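# Load a motor housing can into the press nest

## Task

Pick a single motor housing can out of the steel tray on the robot's table and place it in the round nest beneath the press's raised ram on that same table, with its open end facing up and pushed fully down into the nest; when finished, neither gripper may be touching any can.

## Robot and tools

ROBOT. Two six-joint arms with parallel grippers (Piper type), left_arm and right_arm, mounted on one table. Each arm has waist, shoulder, elbow, forearm roll, wrist pitch and wrist roll joints plus one gripper opening number. Every row, list and result line uses this order of joints alone.

FRAME. All hand positions and orientations are in the scene frame. The origin is at table height, halfway between the two nominal bases. +x points out over the table, +y toward the left_arm side, +z up. Image left and right do not match arm names. Calibrated bases: left_arm at (-0.037, +0.323, 0) m, yawed slightly positive; right_arm at (-0.034, -0.332, 0) m, yawed slightly negative. On each gripper the fingers extend along its +z axis and close along its y axis. end_effector_position is the point between the pads, roughly 5 mm short of the fingertips. Reported hand poses can be off by a few centimetres, more when the arm is stretched far.

JOINT NUMBERS. Angles are in radians and absolute. On both arms the waist, elbow and forearm roll read with the opposite sign to the URDF, both in what you send and in what comes back. Converted to your numbers the usable ranges are: waist -2.618 to 2.618, shoulder 0.000 to 3.140, elbow 0.000 to 2.967, forearm roll -1.745 to 1.745, wrist pitch -1.220 to 1.220, wrist roll -2.094 to 2.094. Real ends may differ by 0.014 rad; a target beyond that margin (and farther out than the current angle) is refused, and one beyond the true end is clipped, sometimes reported as "joint sent to its limit".

OPENING. A single number per gripper from -1 (closed) to +1 (fully open, pad gap 0.070 m). Closing fully takes about 1 s. To grasp, note grip_measured when the pads first touch and keep commanding roughly 0.05 below that for a firm hold; a smaller margin holds more gently. Reading and true opening can differ by about 1 mm.

TOOLS.
execute_actions(actions, cameras): actions is a list of actions; each action is up to 15 rows, one per 1/30 s step, the last row held to fill 15 steps (0.5 s). Each row is one flat list of 14 numbers for both arms together: left_arm's 6 joint angles then its opening, then right_arm's 6 angles and opening. These are absolute joint targets, not offsets. To keep an arm or gripper still, repeat its current "Joint targets" and tool command; a 0 opening is a real command. Per step the drive limits each target to 0.963 rad from the measured angle and scales back any step moving the gripper more than 70 mm; joint speed tops out at 3 rad/s. An empty list just returns state and images.
move(target, speed, blend, opening_speed, blocking, cameras): target is one 14-number row of absolute angles and openings, same layout, or a list of up to 15 such rows sharing at most 10 s. speed is rad/s for the joint with farthest to go, 0.01 to 3 (default 0.5), one value or one per target. blend (rad) rounds corners between listed targets. opening_speed (0.2 or more, per second on the -1..1 scale) makes the fingers change gradually. Joints move in lockstep, so the hand follows a curve, and nothing is avoided on the way. blocking=false returns early; a new move then replaces the running one.
wait(seconds 0 to 10, cameras): lets time pass with the last commands held.
stop(cameras): brakes a running move.
zoom_image(camera, region): camera is cam_low, cam_left_wrist or cam_right_wrist; region is [x0, y0, x1, y1] pixels of its latest image, at most 504 by 504. Images are 896x504.
read_manual(section): licence texts only.
finished_scene(scene): ends the current scene, given its number; do it only when the can is seated and released.

RESULTS. Joint positions: per arm the six angles and the pad gap in metres. Joint targets: angles currently being driven toward. Tool commands: current opening commands. grip_measured: measured opening on the -1..1 scale. end_effector_position (m) and end_effector_quat_wxyz per gripper. Joint torques are total drive output including gravity, signed toward larger angle, offset and noisy. Actions calls also list step readings. A move adds a "move:" line: done, off_target, moving, held or fault, plus limits=held if steps were withheld; done does not prove no contact. "joint command not followed" means the clearance check between arms altered that arm's targets. Cameras come with calibration (K, distortion, T_world_to_cam); wrist images may lag during motion.

AVOID. Dropping the can, releasing it while it still moves, hitting or pressing hard on the press or tray, and knocking anything off the table. Contact torque at a joint's load limit (21.8 N m for the first three joints, 7.6 N m for the wrist joints, whose motors give only about 4 N m) halts that arm for 10 s. Keep arms and grippers clear of each other; closing on the other arm's fingers counts as a press. Holding loads or straining an arm heats motors: a MOTOR HOT line appears at 65 °C, and at 80 °C the arm goes limp (OVER-TEMPERATURE FAULT). Loose objects may be nudged occasionally. Smooth, moderate-speed moves are preferred, and thinking time lets the scene keep running.

Each tool is called after ">>>" in YAML: its name, and indented under it one key for each argument.

## Session

>>> execute_actions:
  actions: []

Scene clock: 0.00 s.
left_arm: end_effector_position=(+0.1428, +0.4763, +0.1221) grip_measured=+1.00 end_effector_quat_wxyz=(+0.316, -0.431, +0.778, +0.329) | right_arm: end_effector_position=(+0.2503, -0.3015, +0.2107) grip_measured=+1.00 end_effector_quat_wxyz=(+0.500, +0.069, +0.851, -0.143)
Joint positions: left_arm=[0.211 1.194 0.389 -1.128 1.106 -1.847 0.07] | right_arm=[-0.805 1.084 0.594 1.24 1.024 1.578 0.07]
Joint torques (N m): no reading
Motor temperatures (°C): left_arm=[26 32 29 30 34 35] | right_arm=[35 31 29 35 32 30]
Joint targets: left_arm=[0.211 1.194 0.389 -1.128 1.106 -1.847] | right_arm=[-0.805 1.084 0.594 1.240 1.024 1.578]
Tool commands: left_gripper/opening=+1.0 right_gripper/opening=+1.0

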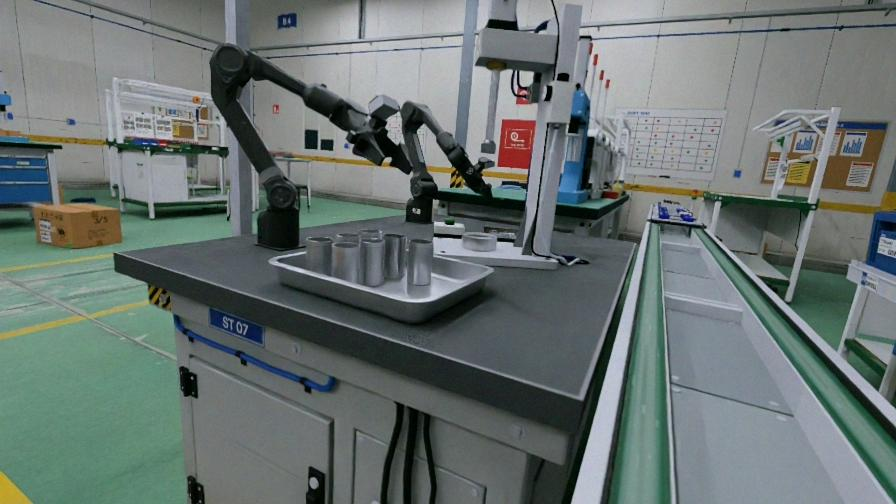

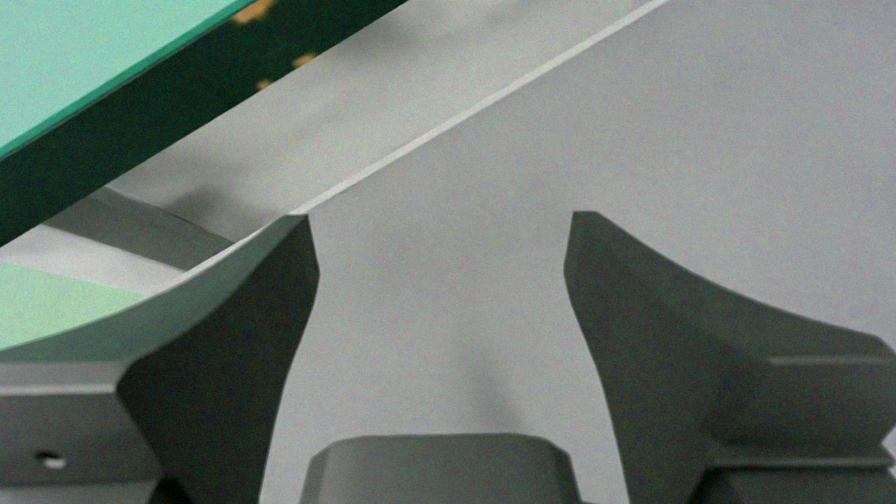

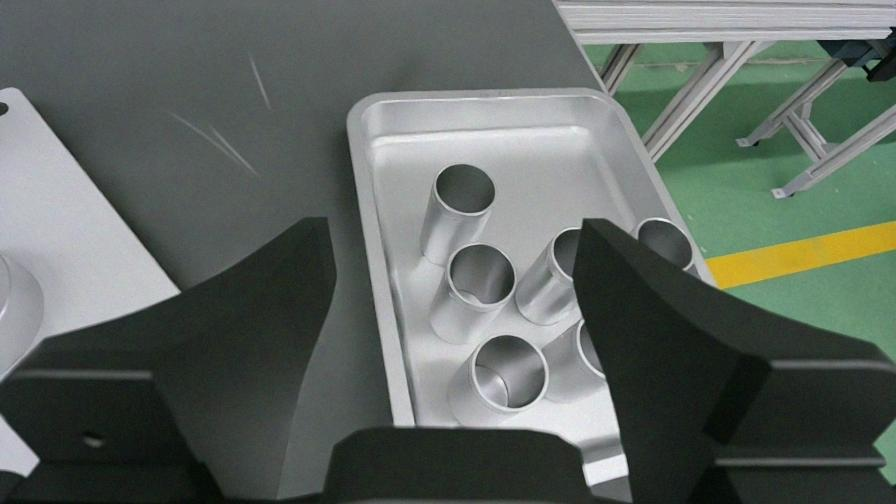

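>>> zoom_image:
  camera: "cam_low"
  region: [250, 200, 600, 340]

>>> zoom_image:
  camera: "cam_right_wrist"
  region: [330, 80, 730, 430]

Scaled by 1.440 from the camera's 896x504 image, which has a finer 1280x720 frame.

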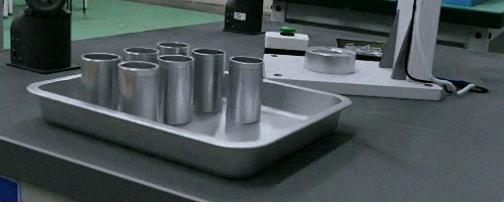

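Scaled by 1.260 from the camera's 896x504 image, which has a finer 1280x720 frame.

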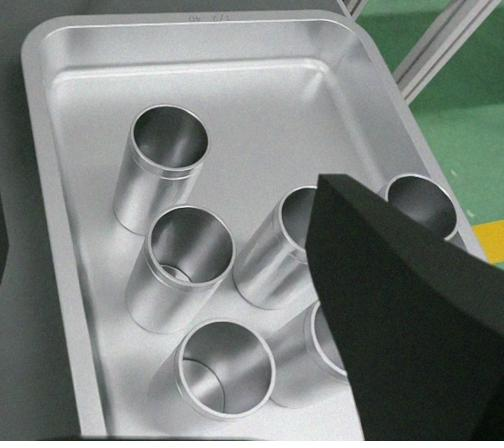

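>>> move:
  target: [0.211,1.194,0.389,-1.128,1.106,-1.847,1.0,-0.608,1.264,0.594,0,-0.129,0,1.0]
  speed: 0.8
  cameras: ["all"]

Scene clock: 25.80 s.
left_arm: end_effector_position=(+0.1428, +0.4763, +0.1221) grip_measured=+1.00 end_effector_quat_wxyz=(+0.316, -0.431, +0.778, +0.329) | right_arm: end_effector_position=(+0.2759, -0.1260, +0.1872) grip_measured=+1.00 end_effector_quat_wxyz=(+0.508, -0.245, +0.812, +0.153)
Joint positions: left_arm=[0.211 1.194 0.389 -1.128 1.106 -1.847 0.07] | right_arm=[-0.608 1.263 0.594 -0.001 -0.13 0 0.07]
Joint torques (N m): left_arm=[-1.02 -1.27 2.05 -0.91 0.56 -0.05] | right_arm=[-0.36 -1.88 4.44 0.16 -1.08 0.2]
Joint targets: left_arm=[0.211 1.194 0.389 -1.128 1.106 -1.847] | right_arm=[-0.608 1.264 0.594 0.000 -0.129 0.000]
move: done
camera_calibration:
cam_right_wrist: T_world_to_cam=[[0.570148, -0.821541, 0.00113294, -0.260009], [-0.708602, -0.492465, -0.505332, 0.230785], [0.415709, 0.287311, -0.862924, 0.208213], [0, 0, 0, 1]] pos_world=[0.225222, -0.159777, 0.29659]

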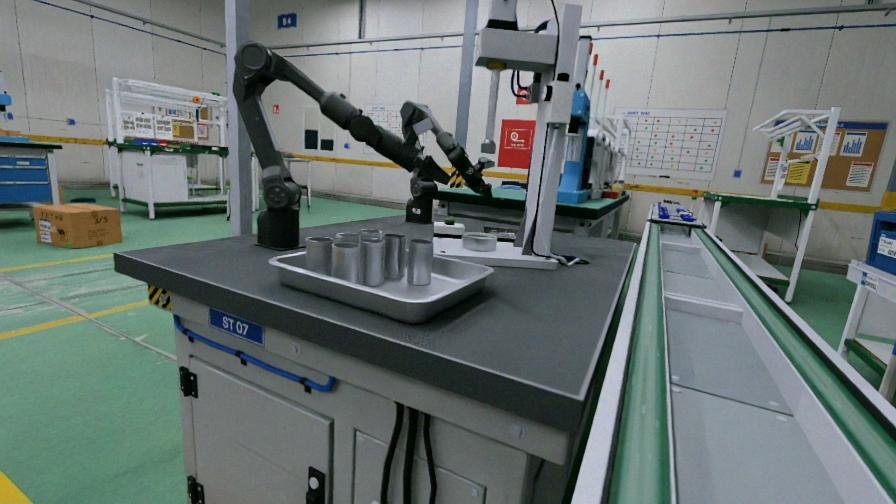

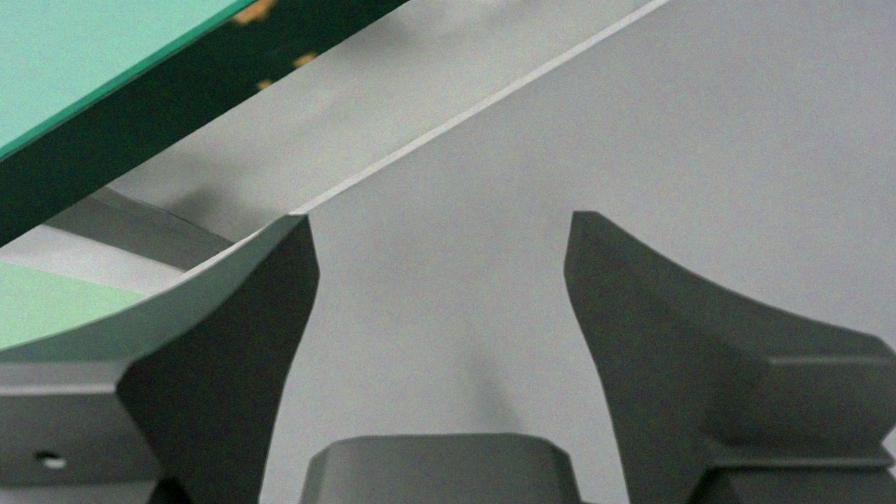

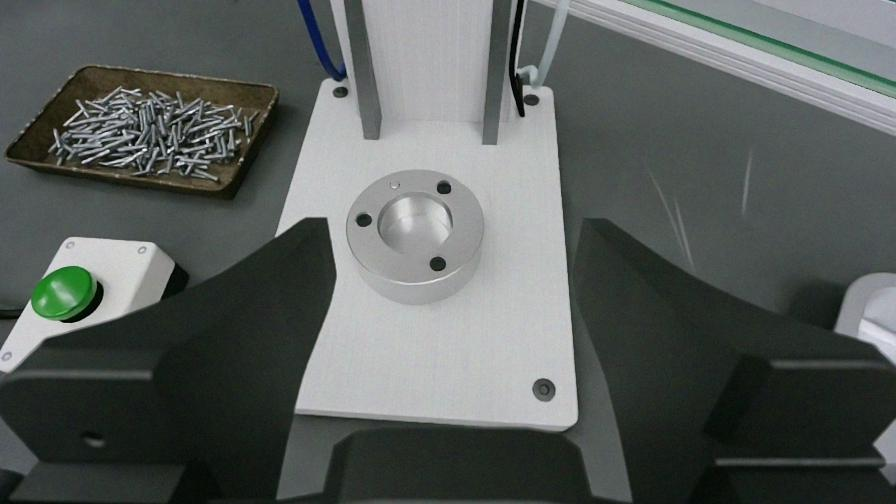

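>>> zoom_image:
  camera: "cam_right_wrist"
  region: [290, 130, 590, 330]

>>> zoom_image:
  camera: "cam_low"
  region: [420, 200, 620, 300]

>>> zoom_image:
  camera: "cam_low"
  region: [440, 0, 620, 170]

Scaled by 1.680 from the camera's 896x504 image, which has a finer 1280x720 frame.

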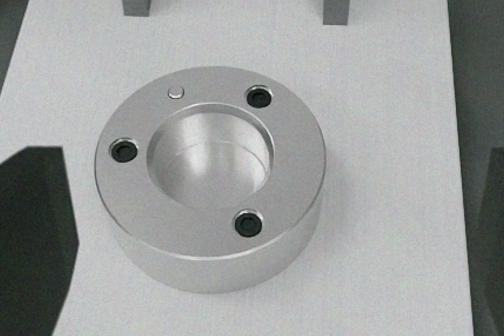

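Scaled by 2.520 from the camera's 896x504 image, which has a finer 1280x720 frame.

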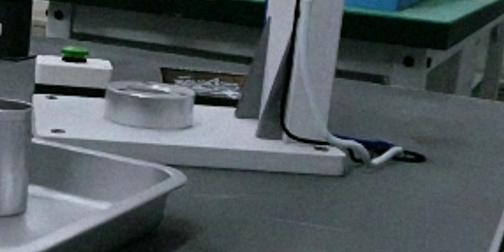

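Scaled by 2.800 from the camera's 896x504 image, which has a finer 1280x720 frame.

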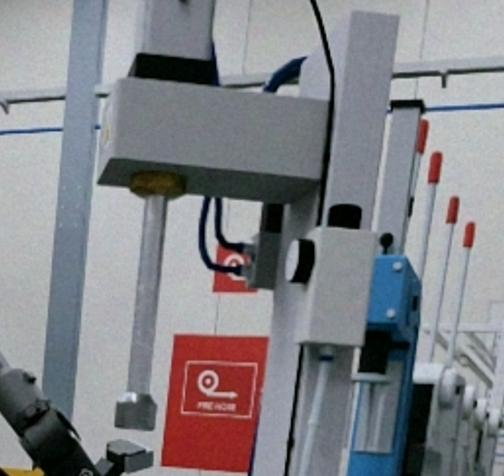

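>>> move:
  target: [0.211,1.194,0.389,-1.128,1.106,-1.847,1.0,-0.570,1.029,0.384,1.338,0.835,1.876,1.0]
  speed: 0.8
  cameras: ["cam_low","cam_right_wrist"]

Scene clock: 77.87 s.
left_arm: end_effector_position=(+0.1428, +0.4763, +0.1221) grip_measured=+1.00 end_effector_quat_wxyz=(+0.316, -0.431, +0.778, +0.329) | right_arm: end_effector_position=(+0.2352, -0.3550, +0.1599) grip_measured=+1.00 end_effector_quat_wxyz=(+0.488, +0.187, +0.846, -0.109)
Joint positions: left_arm=[0.211 1.194 0.389 -1.128 1.106 -1.847 0.07] | right_arm=[-0.57 1.029 0.384 1.339 0.836 1.876 0.07]
Joint torques (N m): left_arm=[-0.94 -1.34 2.08 -0.77 0.5 0.03] | right_arm=[-0.18 -0.75 2.89 0.49 0.08 0.1]
Joint targets: left_arm=[0.211 1.194 0.389 -1.128 1.106 -1.847] | right_arm=[-0.570 1.029 0.384 1.338 0.835 1.876]
move: done
camera_calibration:
cam_right_wrist: T_world_to_cam=[[-0.403225, -0.915099, 0.00162913, -0.22924], [-0.8208, 0.360885, -0.442775, 0.39471], [0.404595, -0.179875, -0.896631, 0.109478], [0, 0, 0, 1]] pos_world=[0.187248, -0.33253, 0.273302]
Images, in order (width x height): cam_low 896x504, cam_right_wrist 896x504.

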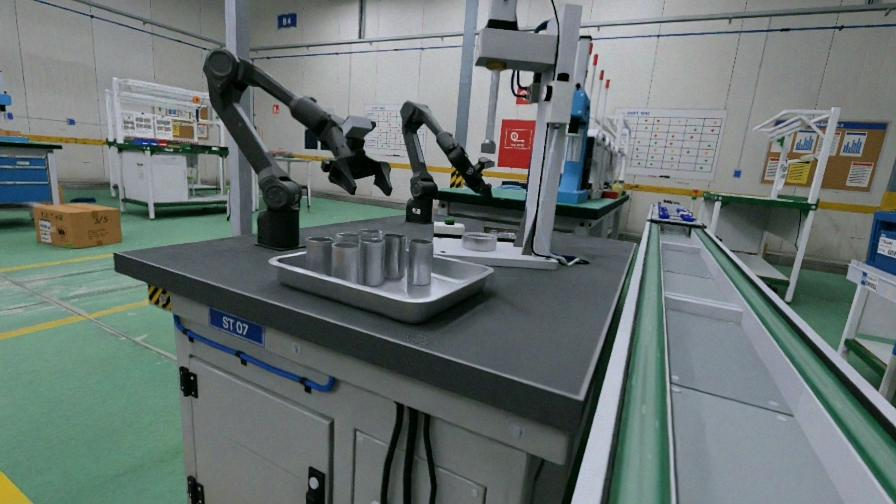

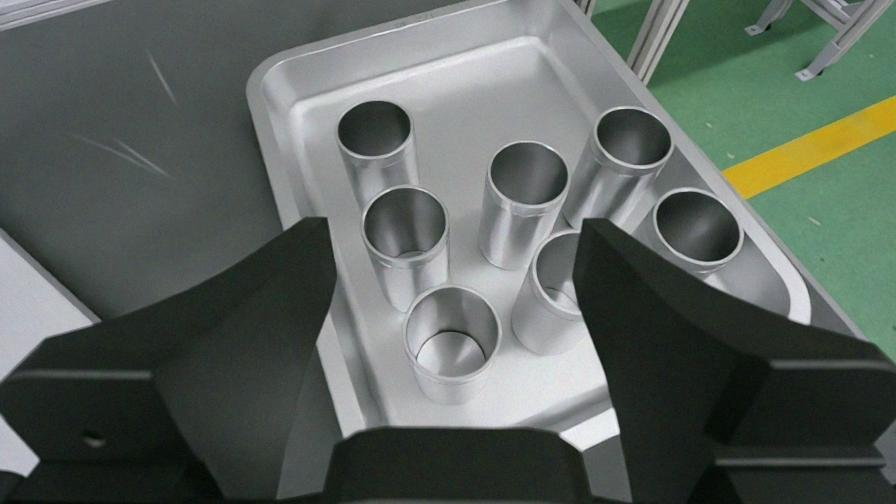

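>>> zoom_image:
  camera: "cam_right_wrist"
  region: [330, 80, 630, 430]

Scaled by 1.440 from the camera's 896x504 image, which has a finer 1280x720 frame.

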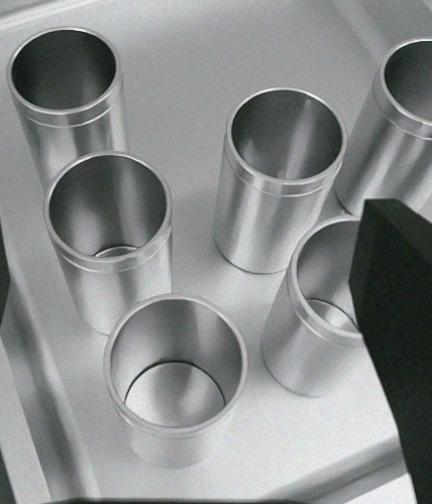

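>>> move:
  target:
    - [0.211,1.194,0.389,-1.128,1.106,-1.847,1.0,-0.571,1.082,0.319,-1.697,-0.815,-1.107,0.56]
    - [0.211,1.194,0.389,-1.128,1.106,-1.847,1.0,-0.571,1.203,0.234,-1.500,-0.809,-0.822,0.56]
  speed: 0.8
  blend: 0.05
  cameras: ["cam_low","cam_right_wrist"]

Scene clock: 99.03 s.
left_arm: end_effector_position=(+0.1428, +0.4763, +0.1221) grip_measured=+1.00 end_effector_quat_wxyz=(+0.316, -0.431, +0.778, +0.329) | right_arm: end_effector_position=(+0.2342, -0.3552, +0.1095) grip_measured=+0.56 end_effector_quat_wxyz=(+0.488, +0.187, +0.846, -0.109)
Joint positions: left_arm=[0.211 1.194 0.389 -1.128 1.106 -1.847 0.07] | right_arm=[-0.571 1.204 0.233 -1.499 -0.809 -0.821 0.055]
Joint torques (N m): left_arm=[-0.81 -1.46 2.15 -0.54 0.47 0.13] | right_arm=[-0.9 -1.59 2.85 0.31 -0.82 0.09]
Joint targets: left_arm=[0.211 1.194 0.389 -1.128 1.106 -1.847] | right_arm=[-0.571 1.203 0.234 -1.500 -0.809 -0.822]
move: done
camera_calibration:
cam_right_wrist: T_world_to_cam=[[-0.403066, -0.91517, 0.00102118, -0.229714], [-0.821123, 0.361152, -0.441957, 0.371776], [0.404097, -0.178976, -0.897036, 0.0651687], [0, 0, 0, 1]] pos_world=[0.18635, -0.332832, 0.223002]
Images, in order (width x height): cam_low 896x504, cam_right_wrist 896x504.

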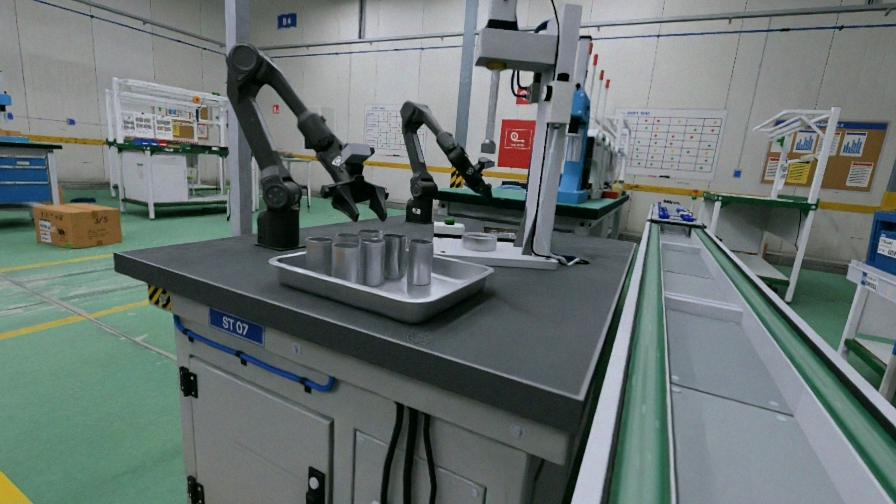

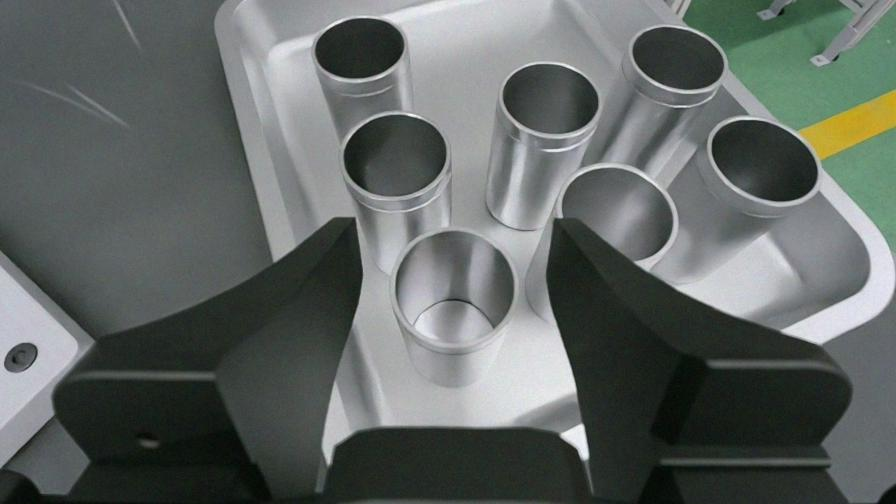

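>>> move:
  target:
    - [0.211,1.194,0.389,-1.128,1.106,-1.847,1.0,-0.571,1.332,0.177,-1.328,-0.838,-0.571,0.56]
    - [0.211,1.194,0.389,-1.128,1.106,-1.847,1.0,-0.571,1.495,0.131,-1.162,-0.9055,-0.312,0.56]
  speed: 0.4
  blend: 0.03
  cameras: ["cam_low","cam_right_wrist"]

Scene clock: 103.00 s.
left_arm: end_effector_position=(+0.1428, +0.4763, +0.1221) grip_measured=+1.00 end_effector_quat_wxyz=(+0.316, -0.431, +0.778, +0.329) | right_arm: end_effector_position=(+0.2342, -0.3551, +0.0627) grip_measured=+0.56 end_effector_quat_wxyz=(+0.488, +0.187, +0.846, -0.108)
Joint positions: left_arm=[0.211 1.194 0.389 -1.128 1.106 -1.847 0.07] | right_arm=[-0.571 1.496 0.131 -1.161 -0.905 -0.311 0.055]
Joint torques (N m): left_arm=[-0.76 -1.51 2.17 -0.5 0.49 0.12] | right_arm=[-0.76 -2.08 1.04 0.08 -1.27 0.07]
Joint targets: left_arm=[0.211 1.194 0.389 -1.128 1.106 -1.847] | right_arm=[-0.571 1.495 0.131 -1.162 -0.906 -0.312]
move: done
camera_calibration:
cam_right_wrist: T_world_to_cam=[[-0.403071, -0.915168, 0.000431317, -0.229562], [-0.820924, 0.361355, -0.442161, 0.351114], [0.404496, -0.178577, -0.896936, 0.0231387], [0, 0, 0, 1]] pos_world=[0.186349, -0.332833, 0.176102]
Images, in order (width x height): cam_low 896x504, cam_right_wrist 896x504.

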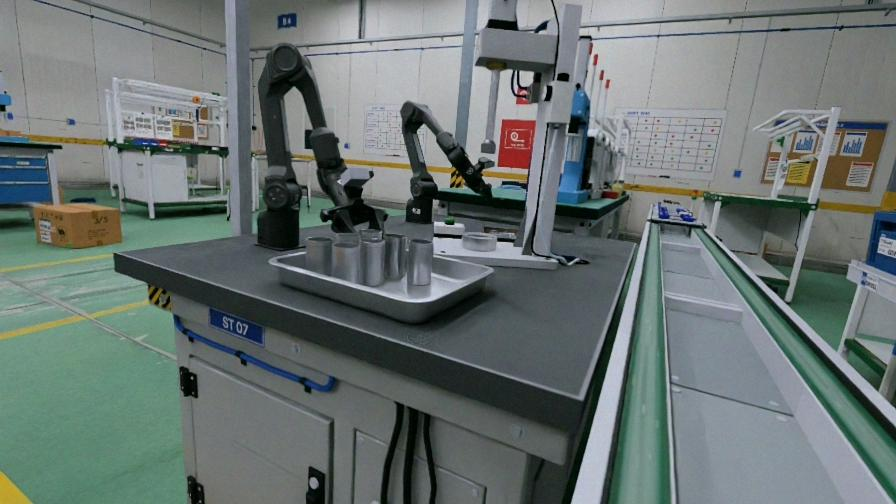

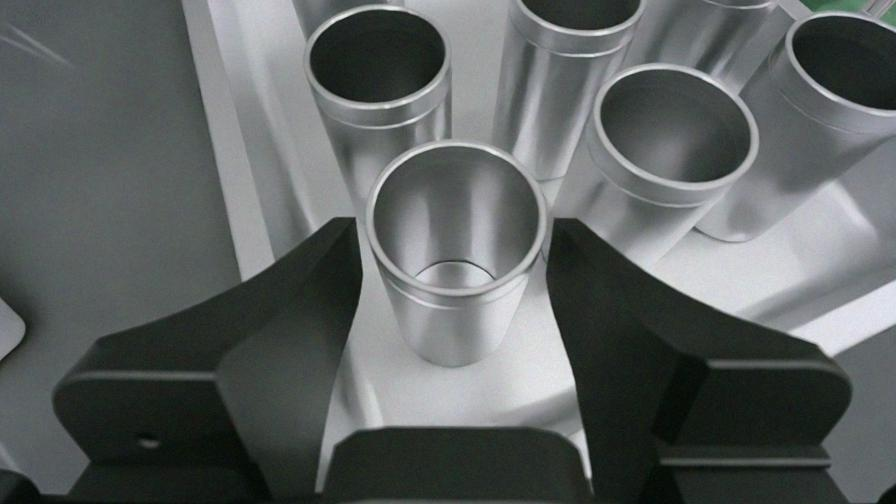

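>>> move:
  target: [0.211,1.194,0.389,-1.128,1.106,-1.847,1.0,-0.571,1.495,0.131,-1.162,-0.9055,-0.312,0.14]
  opening_speed: 0.5
  cameras: ["cam_right_wrist"]

Scene clock: 105.43 s.
left_arm: end_effector_position=(+0.1428, +0.4763, +0.1221) grip_measured=+1.00 end_effector_quat_wxyz=(+0.316, -0.431, +0.778, +0.329) | right_arm: end_effector_position=(+0.2342, -0.3552, +0.0628) grip_measured=+0.29 end_effector_quat_wxyz=(+0.488, +0.188, +0.846, -0.108)
Joint positions: left_arm=[0.211 1.194 0.389 -1.128 1.106 -1.847 0.07] | right_arm=[-0.571 1.495 0.131 -1.162 -0.905 -0.311 0.045]
Joint torques (N m): left_arm=[-0.72 -1.54 2.19 -0.49 0.5 0.11] | right_arm=[-0.77 -2.14 2.23 0.29 -1.05 0.1]
Joint targets: left_arm=[0.211 1.194 0.389 -1.128 1.106 -1.847] | right_arm=[-0.571 1.495 0.131 -1.162 -0.905 -0.312]
move: done
camera_calibration:
cam_right_wrist: T_world_to_cam=[[-0.403847, -0.914827, -0.000468766, -0.229279], [-0.820351, 0.362368, -0.442395, 0.351427], [0.404885, -0.178275, -0.89682, 0.0233483], [0, 0, 0, 1]] pos_world=[0.186247, -0.332934, 0.176301]
Images, in order (width x height): cam_right_wrist 896x504.

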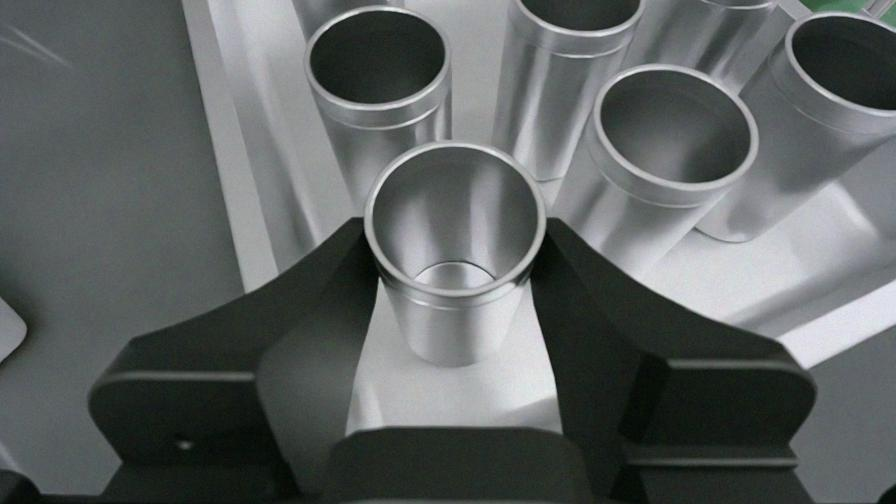

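>>> move:
  target:
    - [0.211,1.194,0.389,-1.128,1.106,-1.847,1.0,-0.571,1.332,0.177,-1.328,-0.838,-0.571,0.14]
    - [0.211,1.194,0.389,-1.128,1.106,-1.847,1.0,-0.571,1.203,0.234,-1.500,-0.809,-0.822,0.14]
    - [0.211,1.194,0.389,-1.128,1.106,-1.847,1.0,-0.571,1.082,0.319,-1.697,-0.815,-1.107,0.14]
    - [0.211,1.194,0.389,-1.128,1.106,-1.847,1.0,-0.663,1.4475,0.6487,0,-0.188,0,0.14]
  speed: [0.3,0.4,0.5,0.7]
  blend: 0.05
  cameras: ["cam_low","cam_right_wrist"]

Scene clock: 122.77 s.
left_arm: end_effector_position=(+0.1428, +0.4763, +0.1221) grip_measured=+1.00 end_effector_quat_wxyz=(+0.316, -0.431, +0.778, +0.329) | right_arm: end_effector_position=(+0.2861, -0.0928, +0.1498) grip_measured=+0.29 end_effector_quat_wxyz=(+0.474, -0.273, +0.822, +0.158)
Joint positions: left_arm=[0.211 1.194 0.389 -1.128 1.106 -1.847 0.07] | right_arm=[-0.663 1.448 0.649 0 -0.188 0.001 0.045]
Joint torques (N m): left_arm=[-0.62 -1.65 2.24 -0.52 0.53 0.07] | right_arm=[-0.73 -3.48 4.61 -0.15 -1.77 0.1]
Joint targets: left_arm=[0.211 1.194 0.389 -1.128 1.106 -1.847] | right_arm=[-0.663 1.448 0.649 0.000 -0.188 0.000]
move: done
camera_calibration:
cam_right_wrist: T_world_to_cam=[[0.614729, -0.788738, -0.000557344, -0.247953], [-0.707581, -0.551164, -0.442207, 0.220341], [0.348478, 0.272232, -0.896913, 0.184971], [0, 0, 0, 1]] pos_world=[0.243875, -0.124481, 0.263201]
Images, in order (width x height): cam_low 896x504, cam_right_wrist 896x504.

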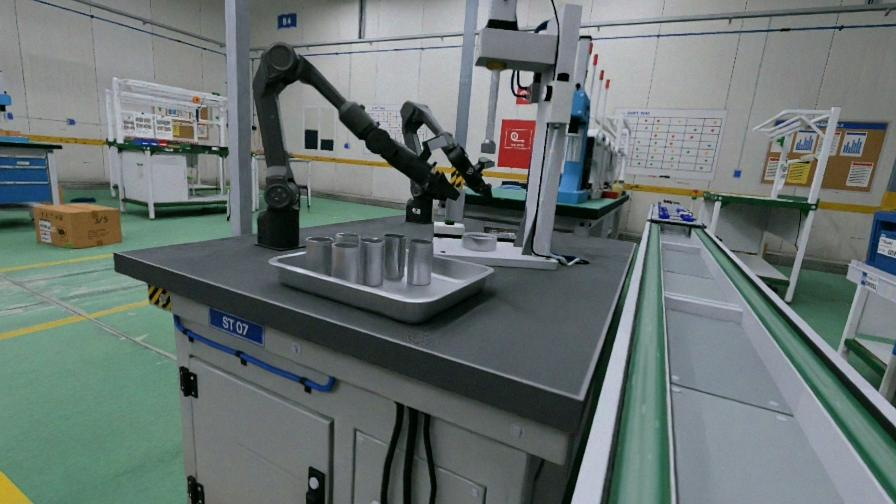

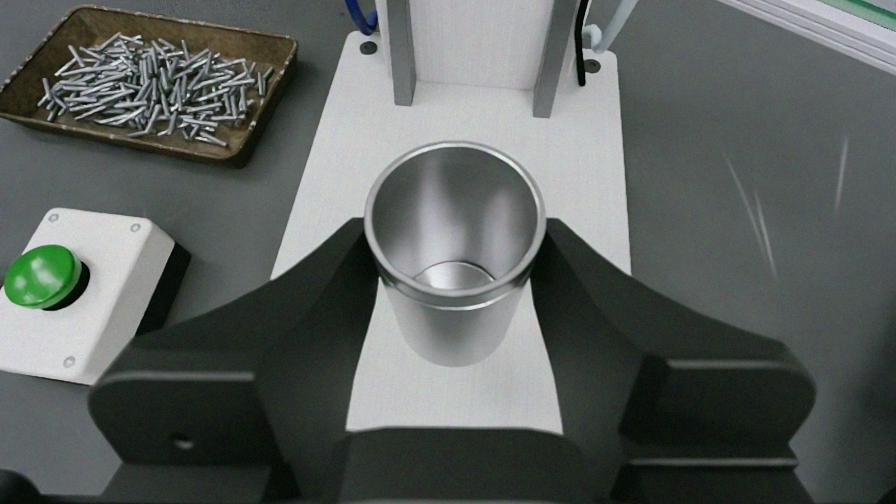

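>>> move:
  target: [0.211,1.194,0.389,-1.128,1.106,-1.847,1.0,-0.663,1.780,0.905,0,-0.2646,0,0.14]
  speed: 0.3
  cameras: ["cam_low","cam_right_wrist"]

>>> zoom_image:
  camera: "cam_low"
  region: [390, 110, 590, 290]

Scene clock: 129.40 s.
left_arm: end_effector_position=(+0.1428, +0.4763, +0.1221) grip_measured=+1.00 end_effector_quat_wxyz=(+0.316, -0.431, +0.778, +0.329) | right_arm: end_effector_position=(+0.3515, -0.0440, +0.1181) grip_measured=+0.29 end_effector_quat_wxyz=(+0.475, -0.273, +0.822, +0.158)
Joint positions: left_arm=[0.211 1.194 0.389 -1.128 1.106 -1.847 0.07] | right_arm=[-0.663 1.781 0.906 0 -0.265 0 0.045]
Joint torques (N m): left_arm=[-0.56 -1.7 2.26 -0.53 0.54 0.06] | right_arm=[-0.11 -5.68 3.53 -0.05 -1.6 0.13]
Joint targets: left_arm=[0.211 1.194 0.389 -1.128 1.106 -1.847] | right_arm=[-0.663 1.780 0.905 0.000 -0.265 0.000]
move: done
camera_calibration:
cam_right_wrist: T_world_to_cam=[[0.615058, -0.788482, 0.000205371, -0.249818], [-0.706696, -0.551376, -0.443356, 0.279329], [0.349691, 0.272544, -0.896346, 0.120052], [0, 0, 0, 1]] pos_world=[0.309072, -0.0756812, 0.231502]
Images, in order (width x height): cam_low 896x504, cam_right_wrist 896x504.

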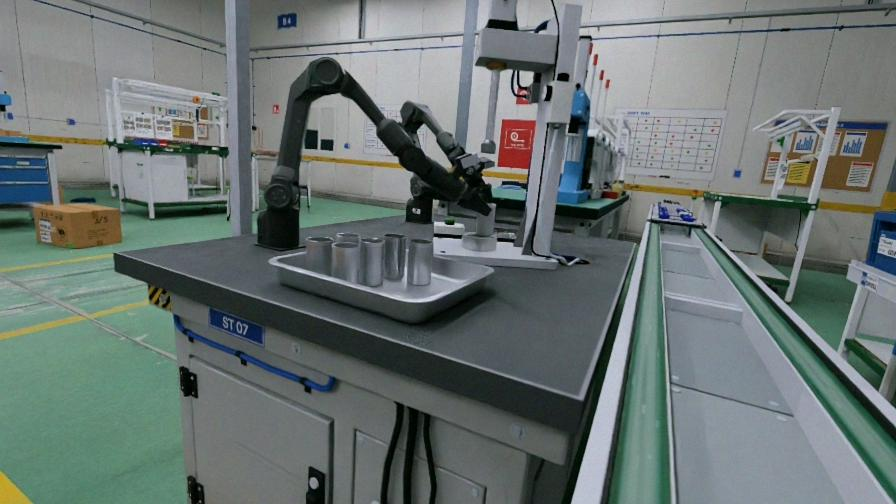

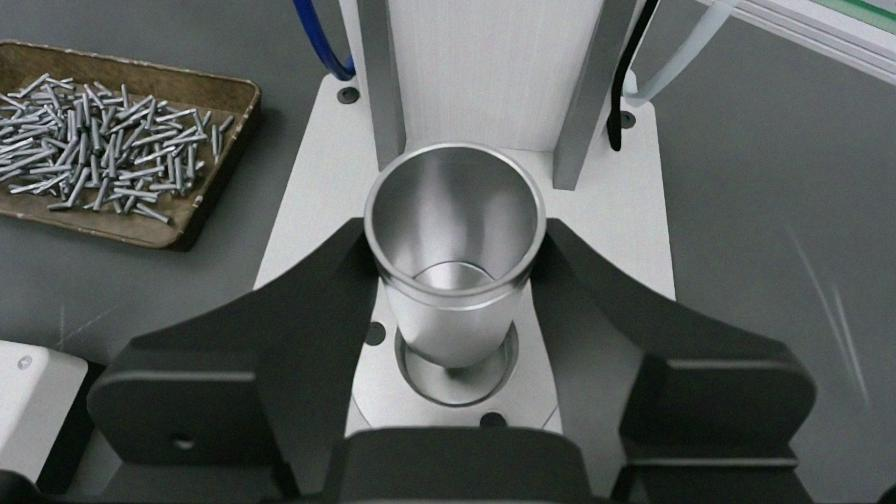

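Scaled by 2.520 from the camera's 896x504 image, which has a finer 1280x720 frame.

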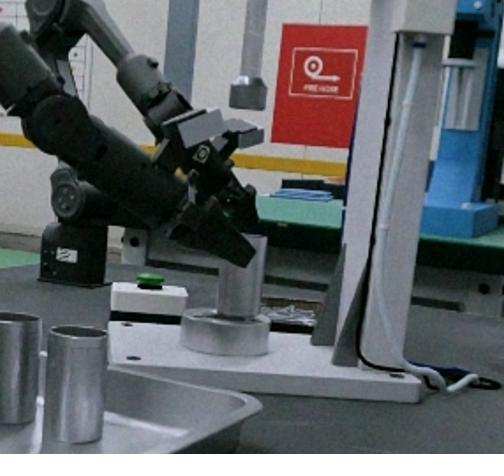

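>>> zoom_image:
  camera: "cam_low"
  region: [450, 195, 510, 265]

>>> zoom_image:
  camera: "cam_right_wrist"
  region: [340, 130, 580, 440]

Scaled by 7.200 from the camera's 896x504 image, which has a finer 1280x720 frame.

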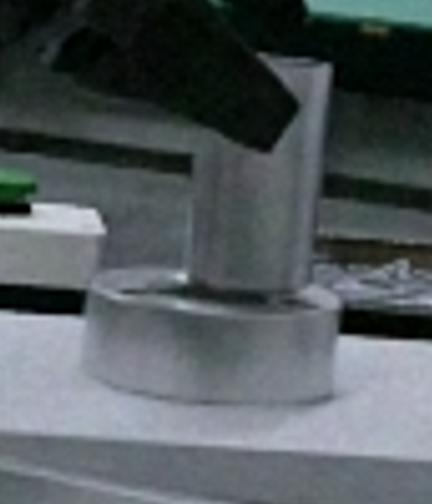

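Scaled by 1.626 from the camera's 896x504 image, which has a finer 1280x720 frame.

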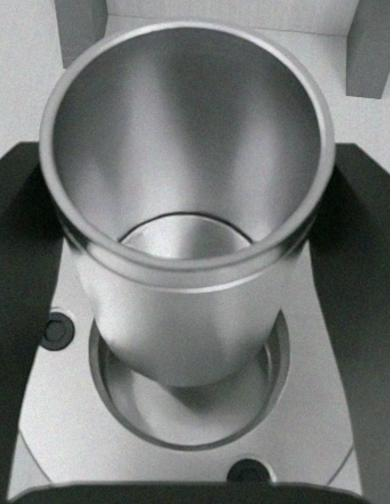

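>>> move:
  target: [0.211,1.194,0.389,-1.128,1.106,-1.847,1.0,-0.660,1.748,0.862,0,-0.2749,0,0.14]
  speed: 0.2
  cameras: ["cam_low","cam_right_wrist"]

>>> zoom_image:
  camera: "cam_low"
  region: [450, 195, 510, 265]

>>> zoom_image:
  camera: "cam_right_wrist"
  region: [340, 130, 580, 440]

Scene clock: 146.33 s.
left_arm: end_effector_position=(+0.1428, +0.4763, +0.1221) grip_measured=+1.00 end_effector_quat_wxyz=(+0.316, -0.431, +0.778, +0.329) | right_arm: end_effector_position=(+0.3433, -0.0517, +0.1185) grip_measured=+0.29 end_effector_quat_wxyz=(+0.474, -0.272, +0.823, +0.157)
Joint positions: left_arm=[0.211 1.194 0.389 -1.128 1.106 -1.847 0.07] | right_arm=[-0.66 1.748 0.861 0 -0.274 0 0.045]
Joint torques (N m): left_arm=[-0.51 -1.75 2.29 -0.54 0.55 0.04] | right_arm=[-0.15 -5.15 3.7 0.03 -1.76 0.15]
Joint targets: left_arm=[0.211 1.194 0.389 -1.128 1.106 -1.847] | right_arm=[-0.660 1.748 0.862 0.000 -0.275 0.000]
move: done
camera_calibration:
cam_right_wrist: T_world_to_cam=[[0.612819, -0.790223, 0.000134839, -0.250204], [-0.709079, -0.549968, -0.441296, 0.270051], [0.348796, 0.270339, -0.897362, 0.125697], [0, 0, 0, 1]] pos_world=[0.300975, -0.0831787, 0.232002]
Images, in order (width x height): cam_low 896x504, cam_right_wrist 896x504.

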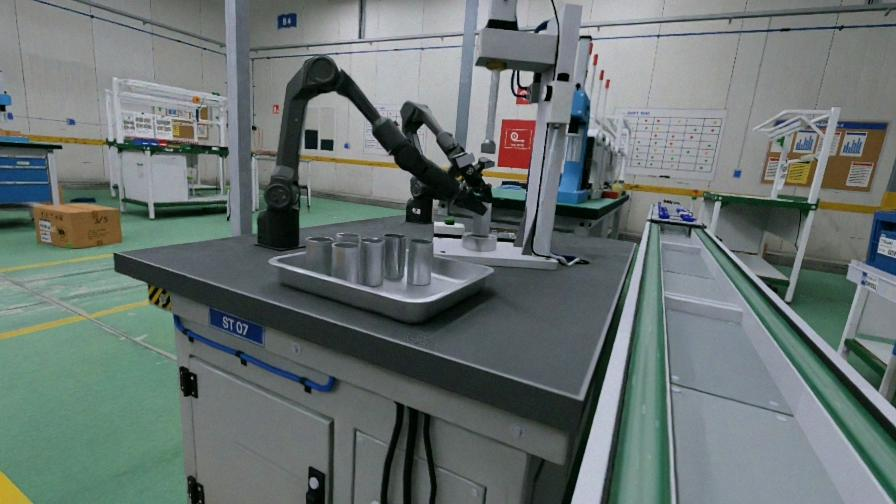

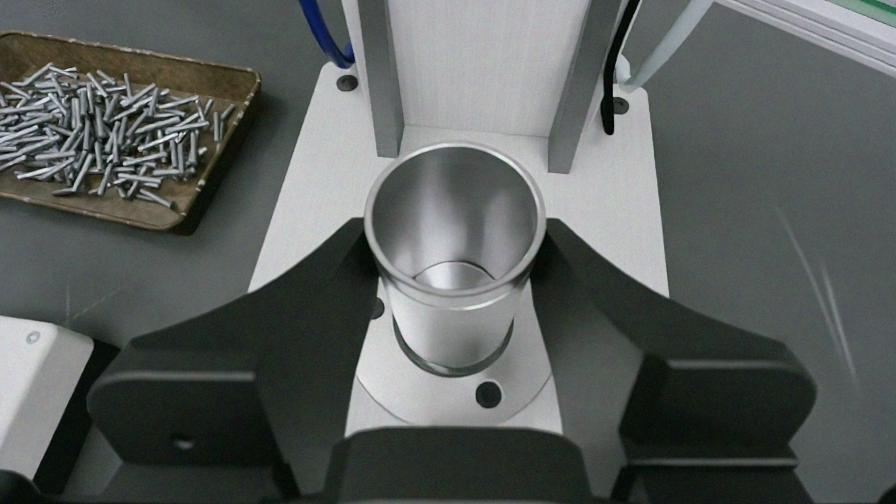

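Scaled by 7.200 from the camera's 896x504 image, which has a finer 1280x720 frame.

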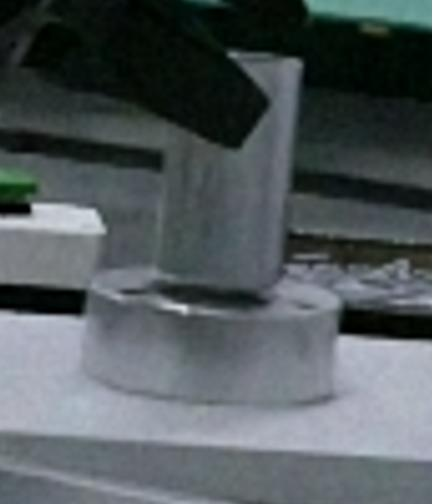

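Scaled by 1.626 from the camera's 896x504 image, which has a finer 1280x720 frame.

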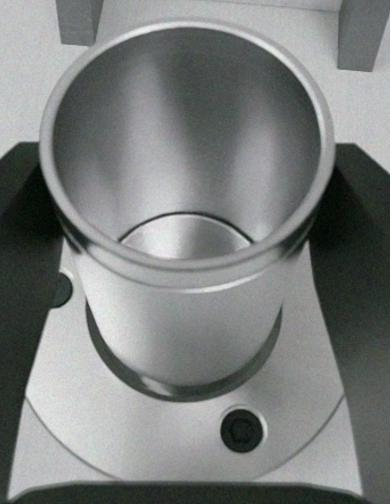

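>>> move:
  target: [0.211,1.194,0.389,-1.128,1.106,-1.847,1.0,-0.660,1.7974,0.8338,0,-0.3527,0,0.14]
  speed: 0.05
  cameras: ["cam_low","cam_right_wrist"]

>>> zoom_image:
  camera: "cam_low"
  region: [450, 195, 510, 265]

>>> zoom_image:
  camera: "cam_right_wrist"
  region: [340, 130, 580, 440]

Scene clock: 152.97 s.
left_arm: end_effector_position=(+0.1428, +0.4763, +0.1221) grip_measured=+1.00 end_effector_quat_wxyz=(+0.316, -0.431, +0.778, +0.329) | right_arm: end_effector_position=(+0.3436, -0.0515, +0.1001) grip_measured=+0.29 end_effector_quat_wxyz=(+0.475, -0.272, +0.822, +0.157)
Joint positions: left_arm=[0.211 1.194 0.389 -1.128 1.106 -1.847 0.07] | right_arm=[-0.66 1.797 0.834 0 -0.353 0 0.045]
Joint torques (N m): left_arm=[-0.45 -1.8 2.31 -0.55 0.56 0.02] | right_arm=[-0.62 -4.93 3.09 0.12 -1.66 0.17]
Joint targets: left_arm=[0.211 1.194 0.389 -1.128 1.106 -1.847] | right_arm=[-0.660 1.797 0.834 0.000 -0.353 0.000]
move: done
camera_calibration:
cam_right_wrist: T_world_to_cam=[[0.612897, -0.790163, 0.000151093, -0.250206], [-0.708279, -0.549469, -0.443198, 0.262215], [0.350282, 0.271528, -0.896424, 0.108487], [0, 0, 0, 1]] pos_world=[0.301071, -0.0830815, 0.213502]
Images, in order (width x height): cam_low 896x504, cam_right_wrist 896x504.

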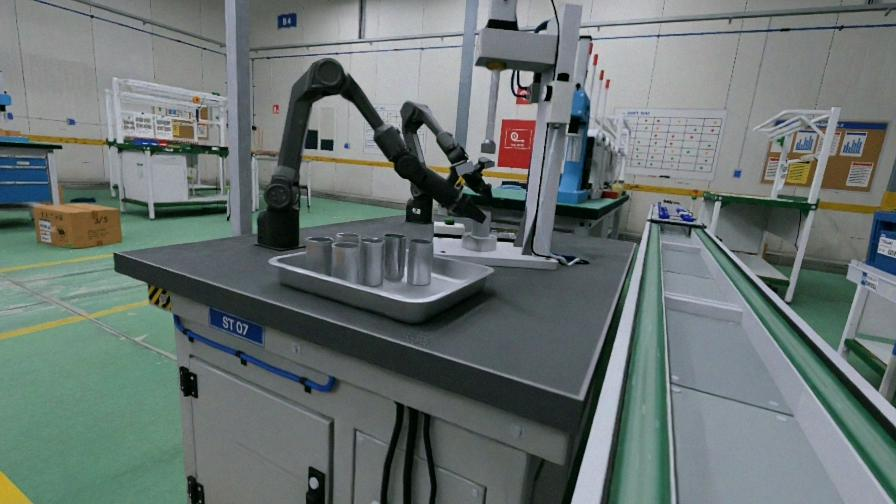

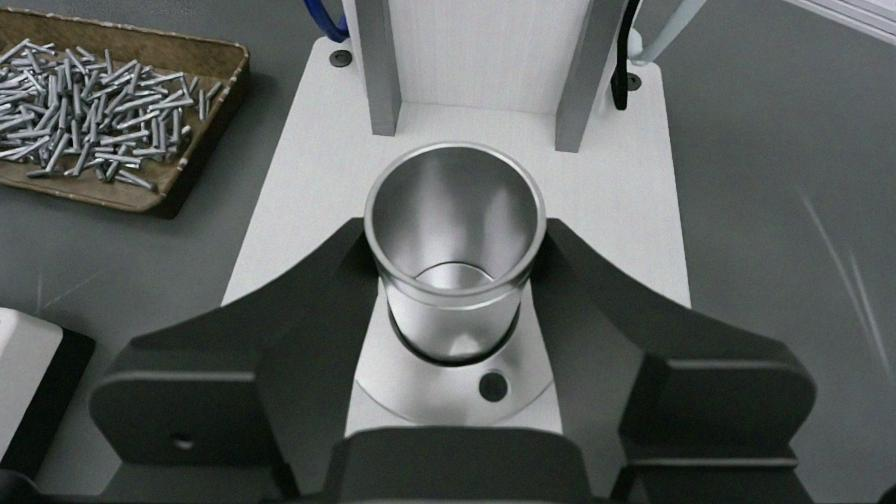

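Scaled by 7.200 from the camera's 896x504 image, which has a finer 1280x720 frame.

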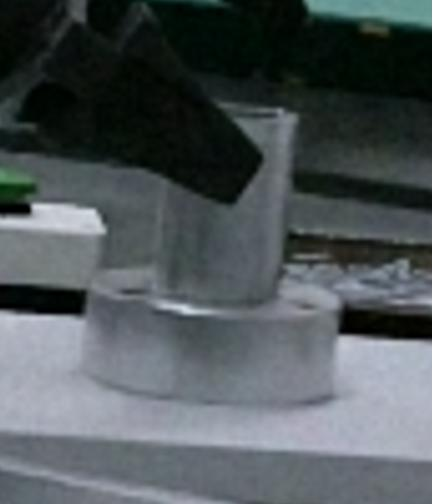

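Scaled by 1.626 from the camera's 896x504 image, which has a finer 1280x720 frame.

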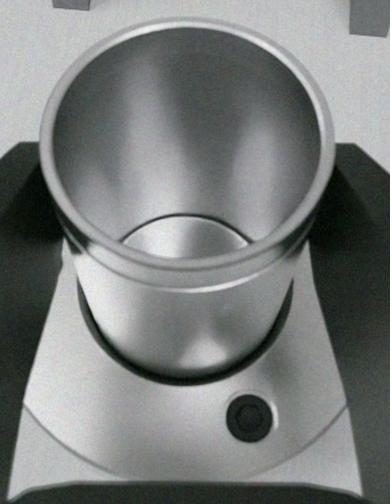

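>>> move:
  target: [0.211,1.194,0.389,-1.128,1.106,-1.847,1.0,-0.660,1.823,0.8225,0,-0.3893,0,0.14]
  speed: 0.04
  cameras: ["cam_low","cam_right_wrist"]

>>> zoom_image:
  camera: "cam_low"
  region: [450, 195, 510, 265]

>>> zoom_image:
  camera: "cam_right_wrist"
  region: [340, 130, 580, 440]

Scene clock: 157.07 s.
left_arm: end_effector_position=(+0.1428, +0.4763, +0.1221) grip_measured=+1.00 end_effector_quat_wxyz=(+0.316, -0.431, +0.778, +0.329) | right_arm: end_effector_position=(+0.3437, -0.0514, +0.0912) grip_measured=+0.29 end_effector_quat_wxyz=(+0.475, -0.272, +0.822, +0.157)
Joint positions: left_arm=[0.211 1.194 0.389 -1.128 1.106 -1.847 0.07] | right_arm=[-0.66 1.823 0.823 0 -0.39 0 0.045]
Joint torques (N m): left_arm=[-0.39 -1.85 2.34 -0.56 0.55 0.01] | right_arm=[-0.54 -4.74 2.76 0.11 -1.51 0.18]
Joint targets: left_arm=[0.211 1.194 0.389 -1.128 1.106 -1.847] | right_arm=[-0.660 1.823 0.823 0.000 -0.389 0.000]
move: done
camera_calibration:
cam_right_wrist: T_world_to_cam=[[0.612869, -0.790185, 0.000142421, -0.250178], [-0.708098, -0.549282, -0.443719, 0.258463], [0.350698, 0.271841, -0.896166, 0.100295], [0, 0, 0, 1]] pos_world=[0.30117, -0.0829823, 0.204602]
Images, in order (width x height): cam_low 896x504, cam_right_wrist 896x504.

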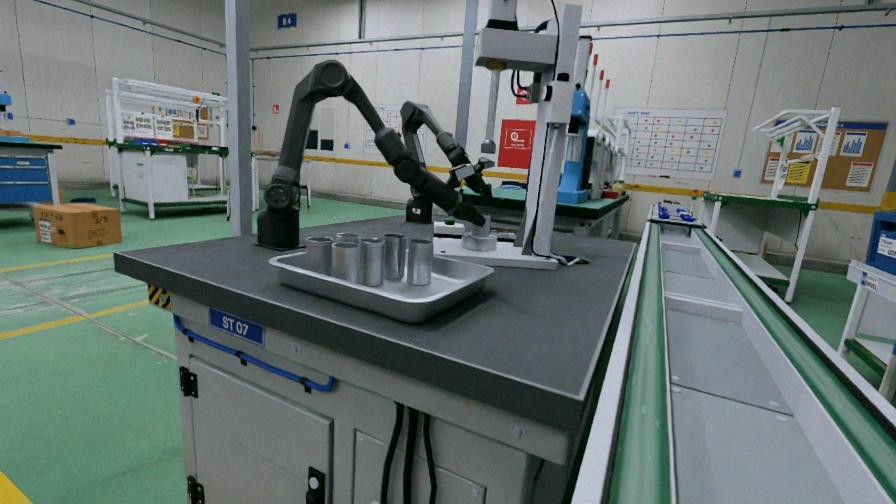

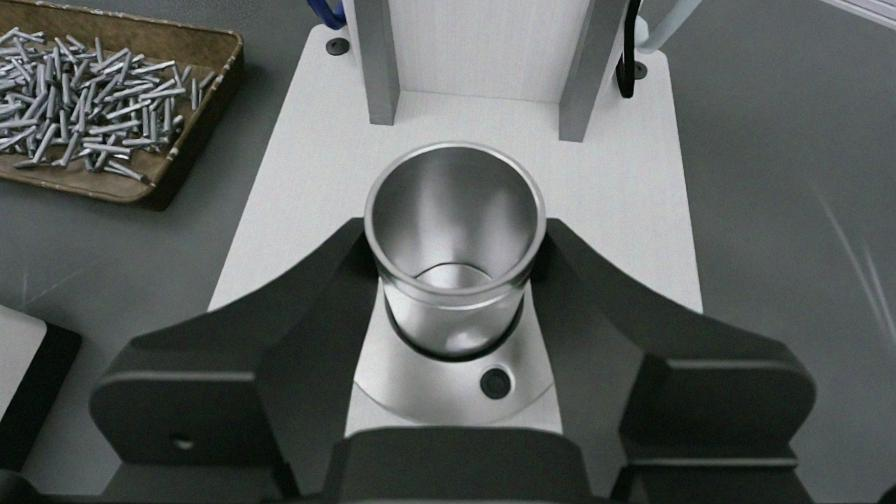

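Scaled by 7.200 from the camera's 896x504 image, which has a finer 1280x720 frame.

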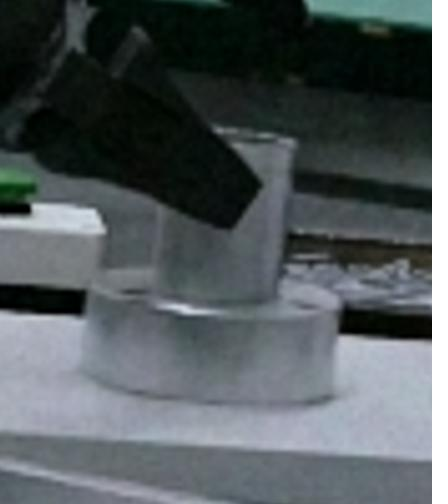

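Scaled by 1.626 from the camera's 896x504 image, which has a finer 1280x720 frame.

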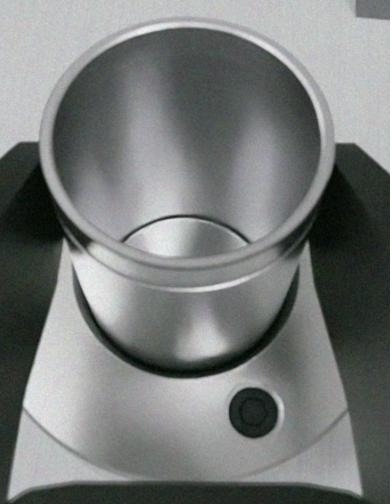

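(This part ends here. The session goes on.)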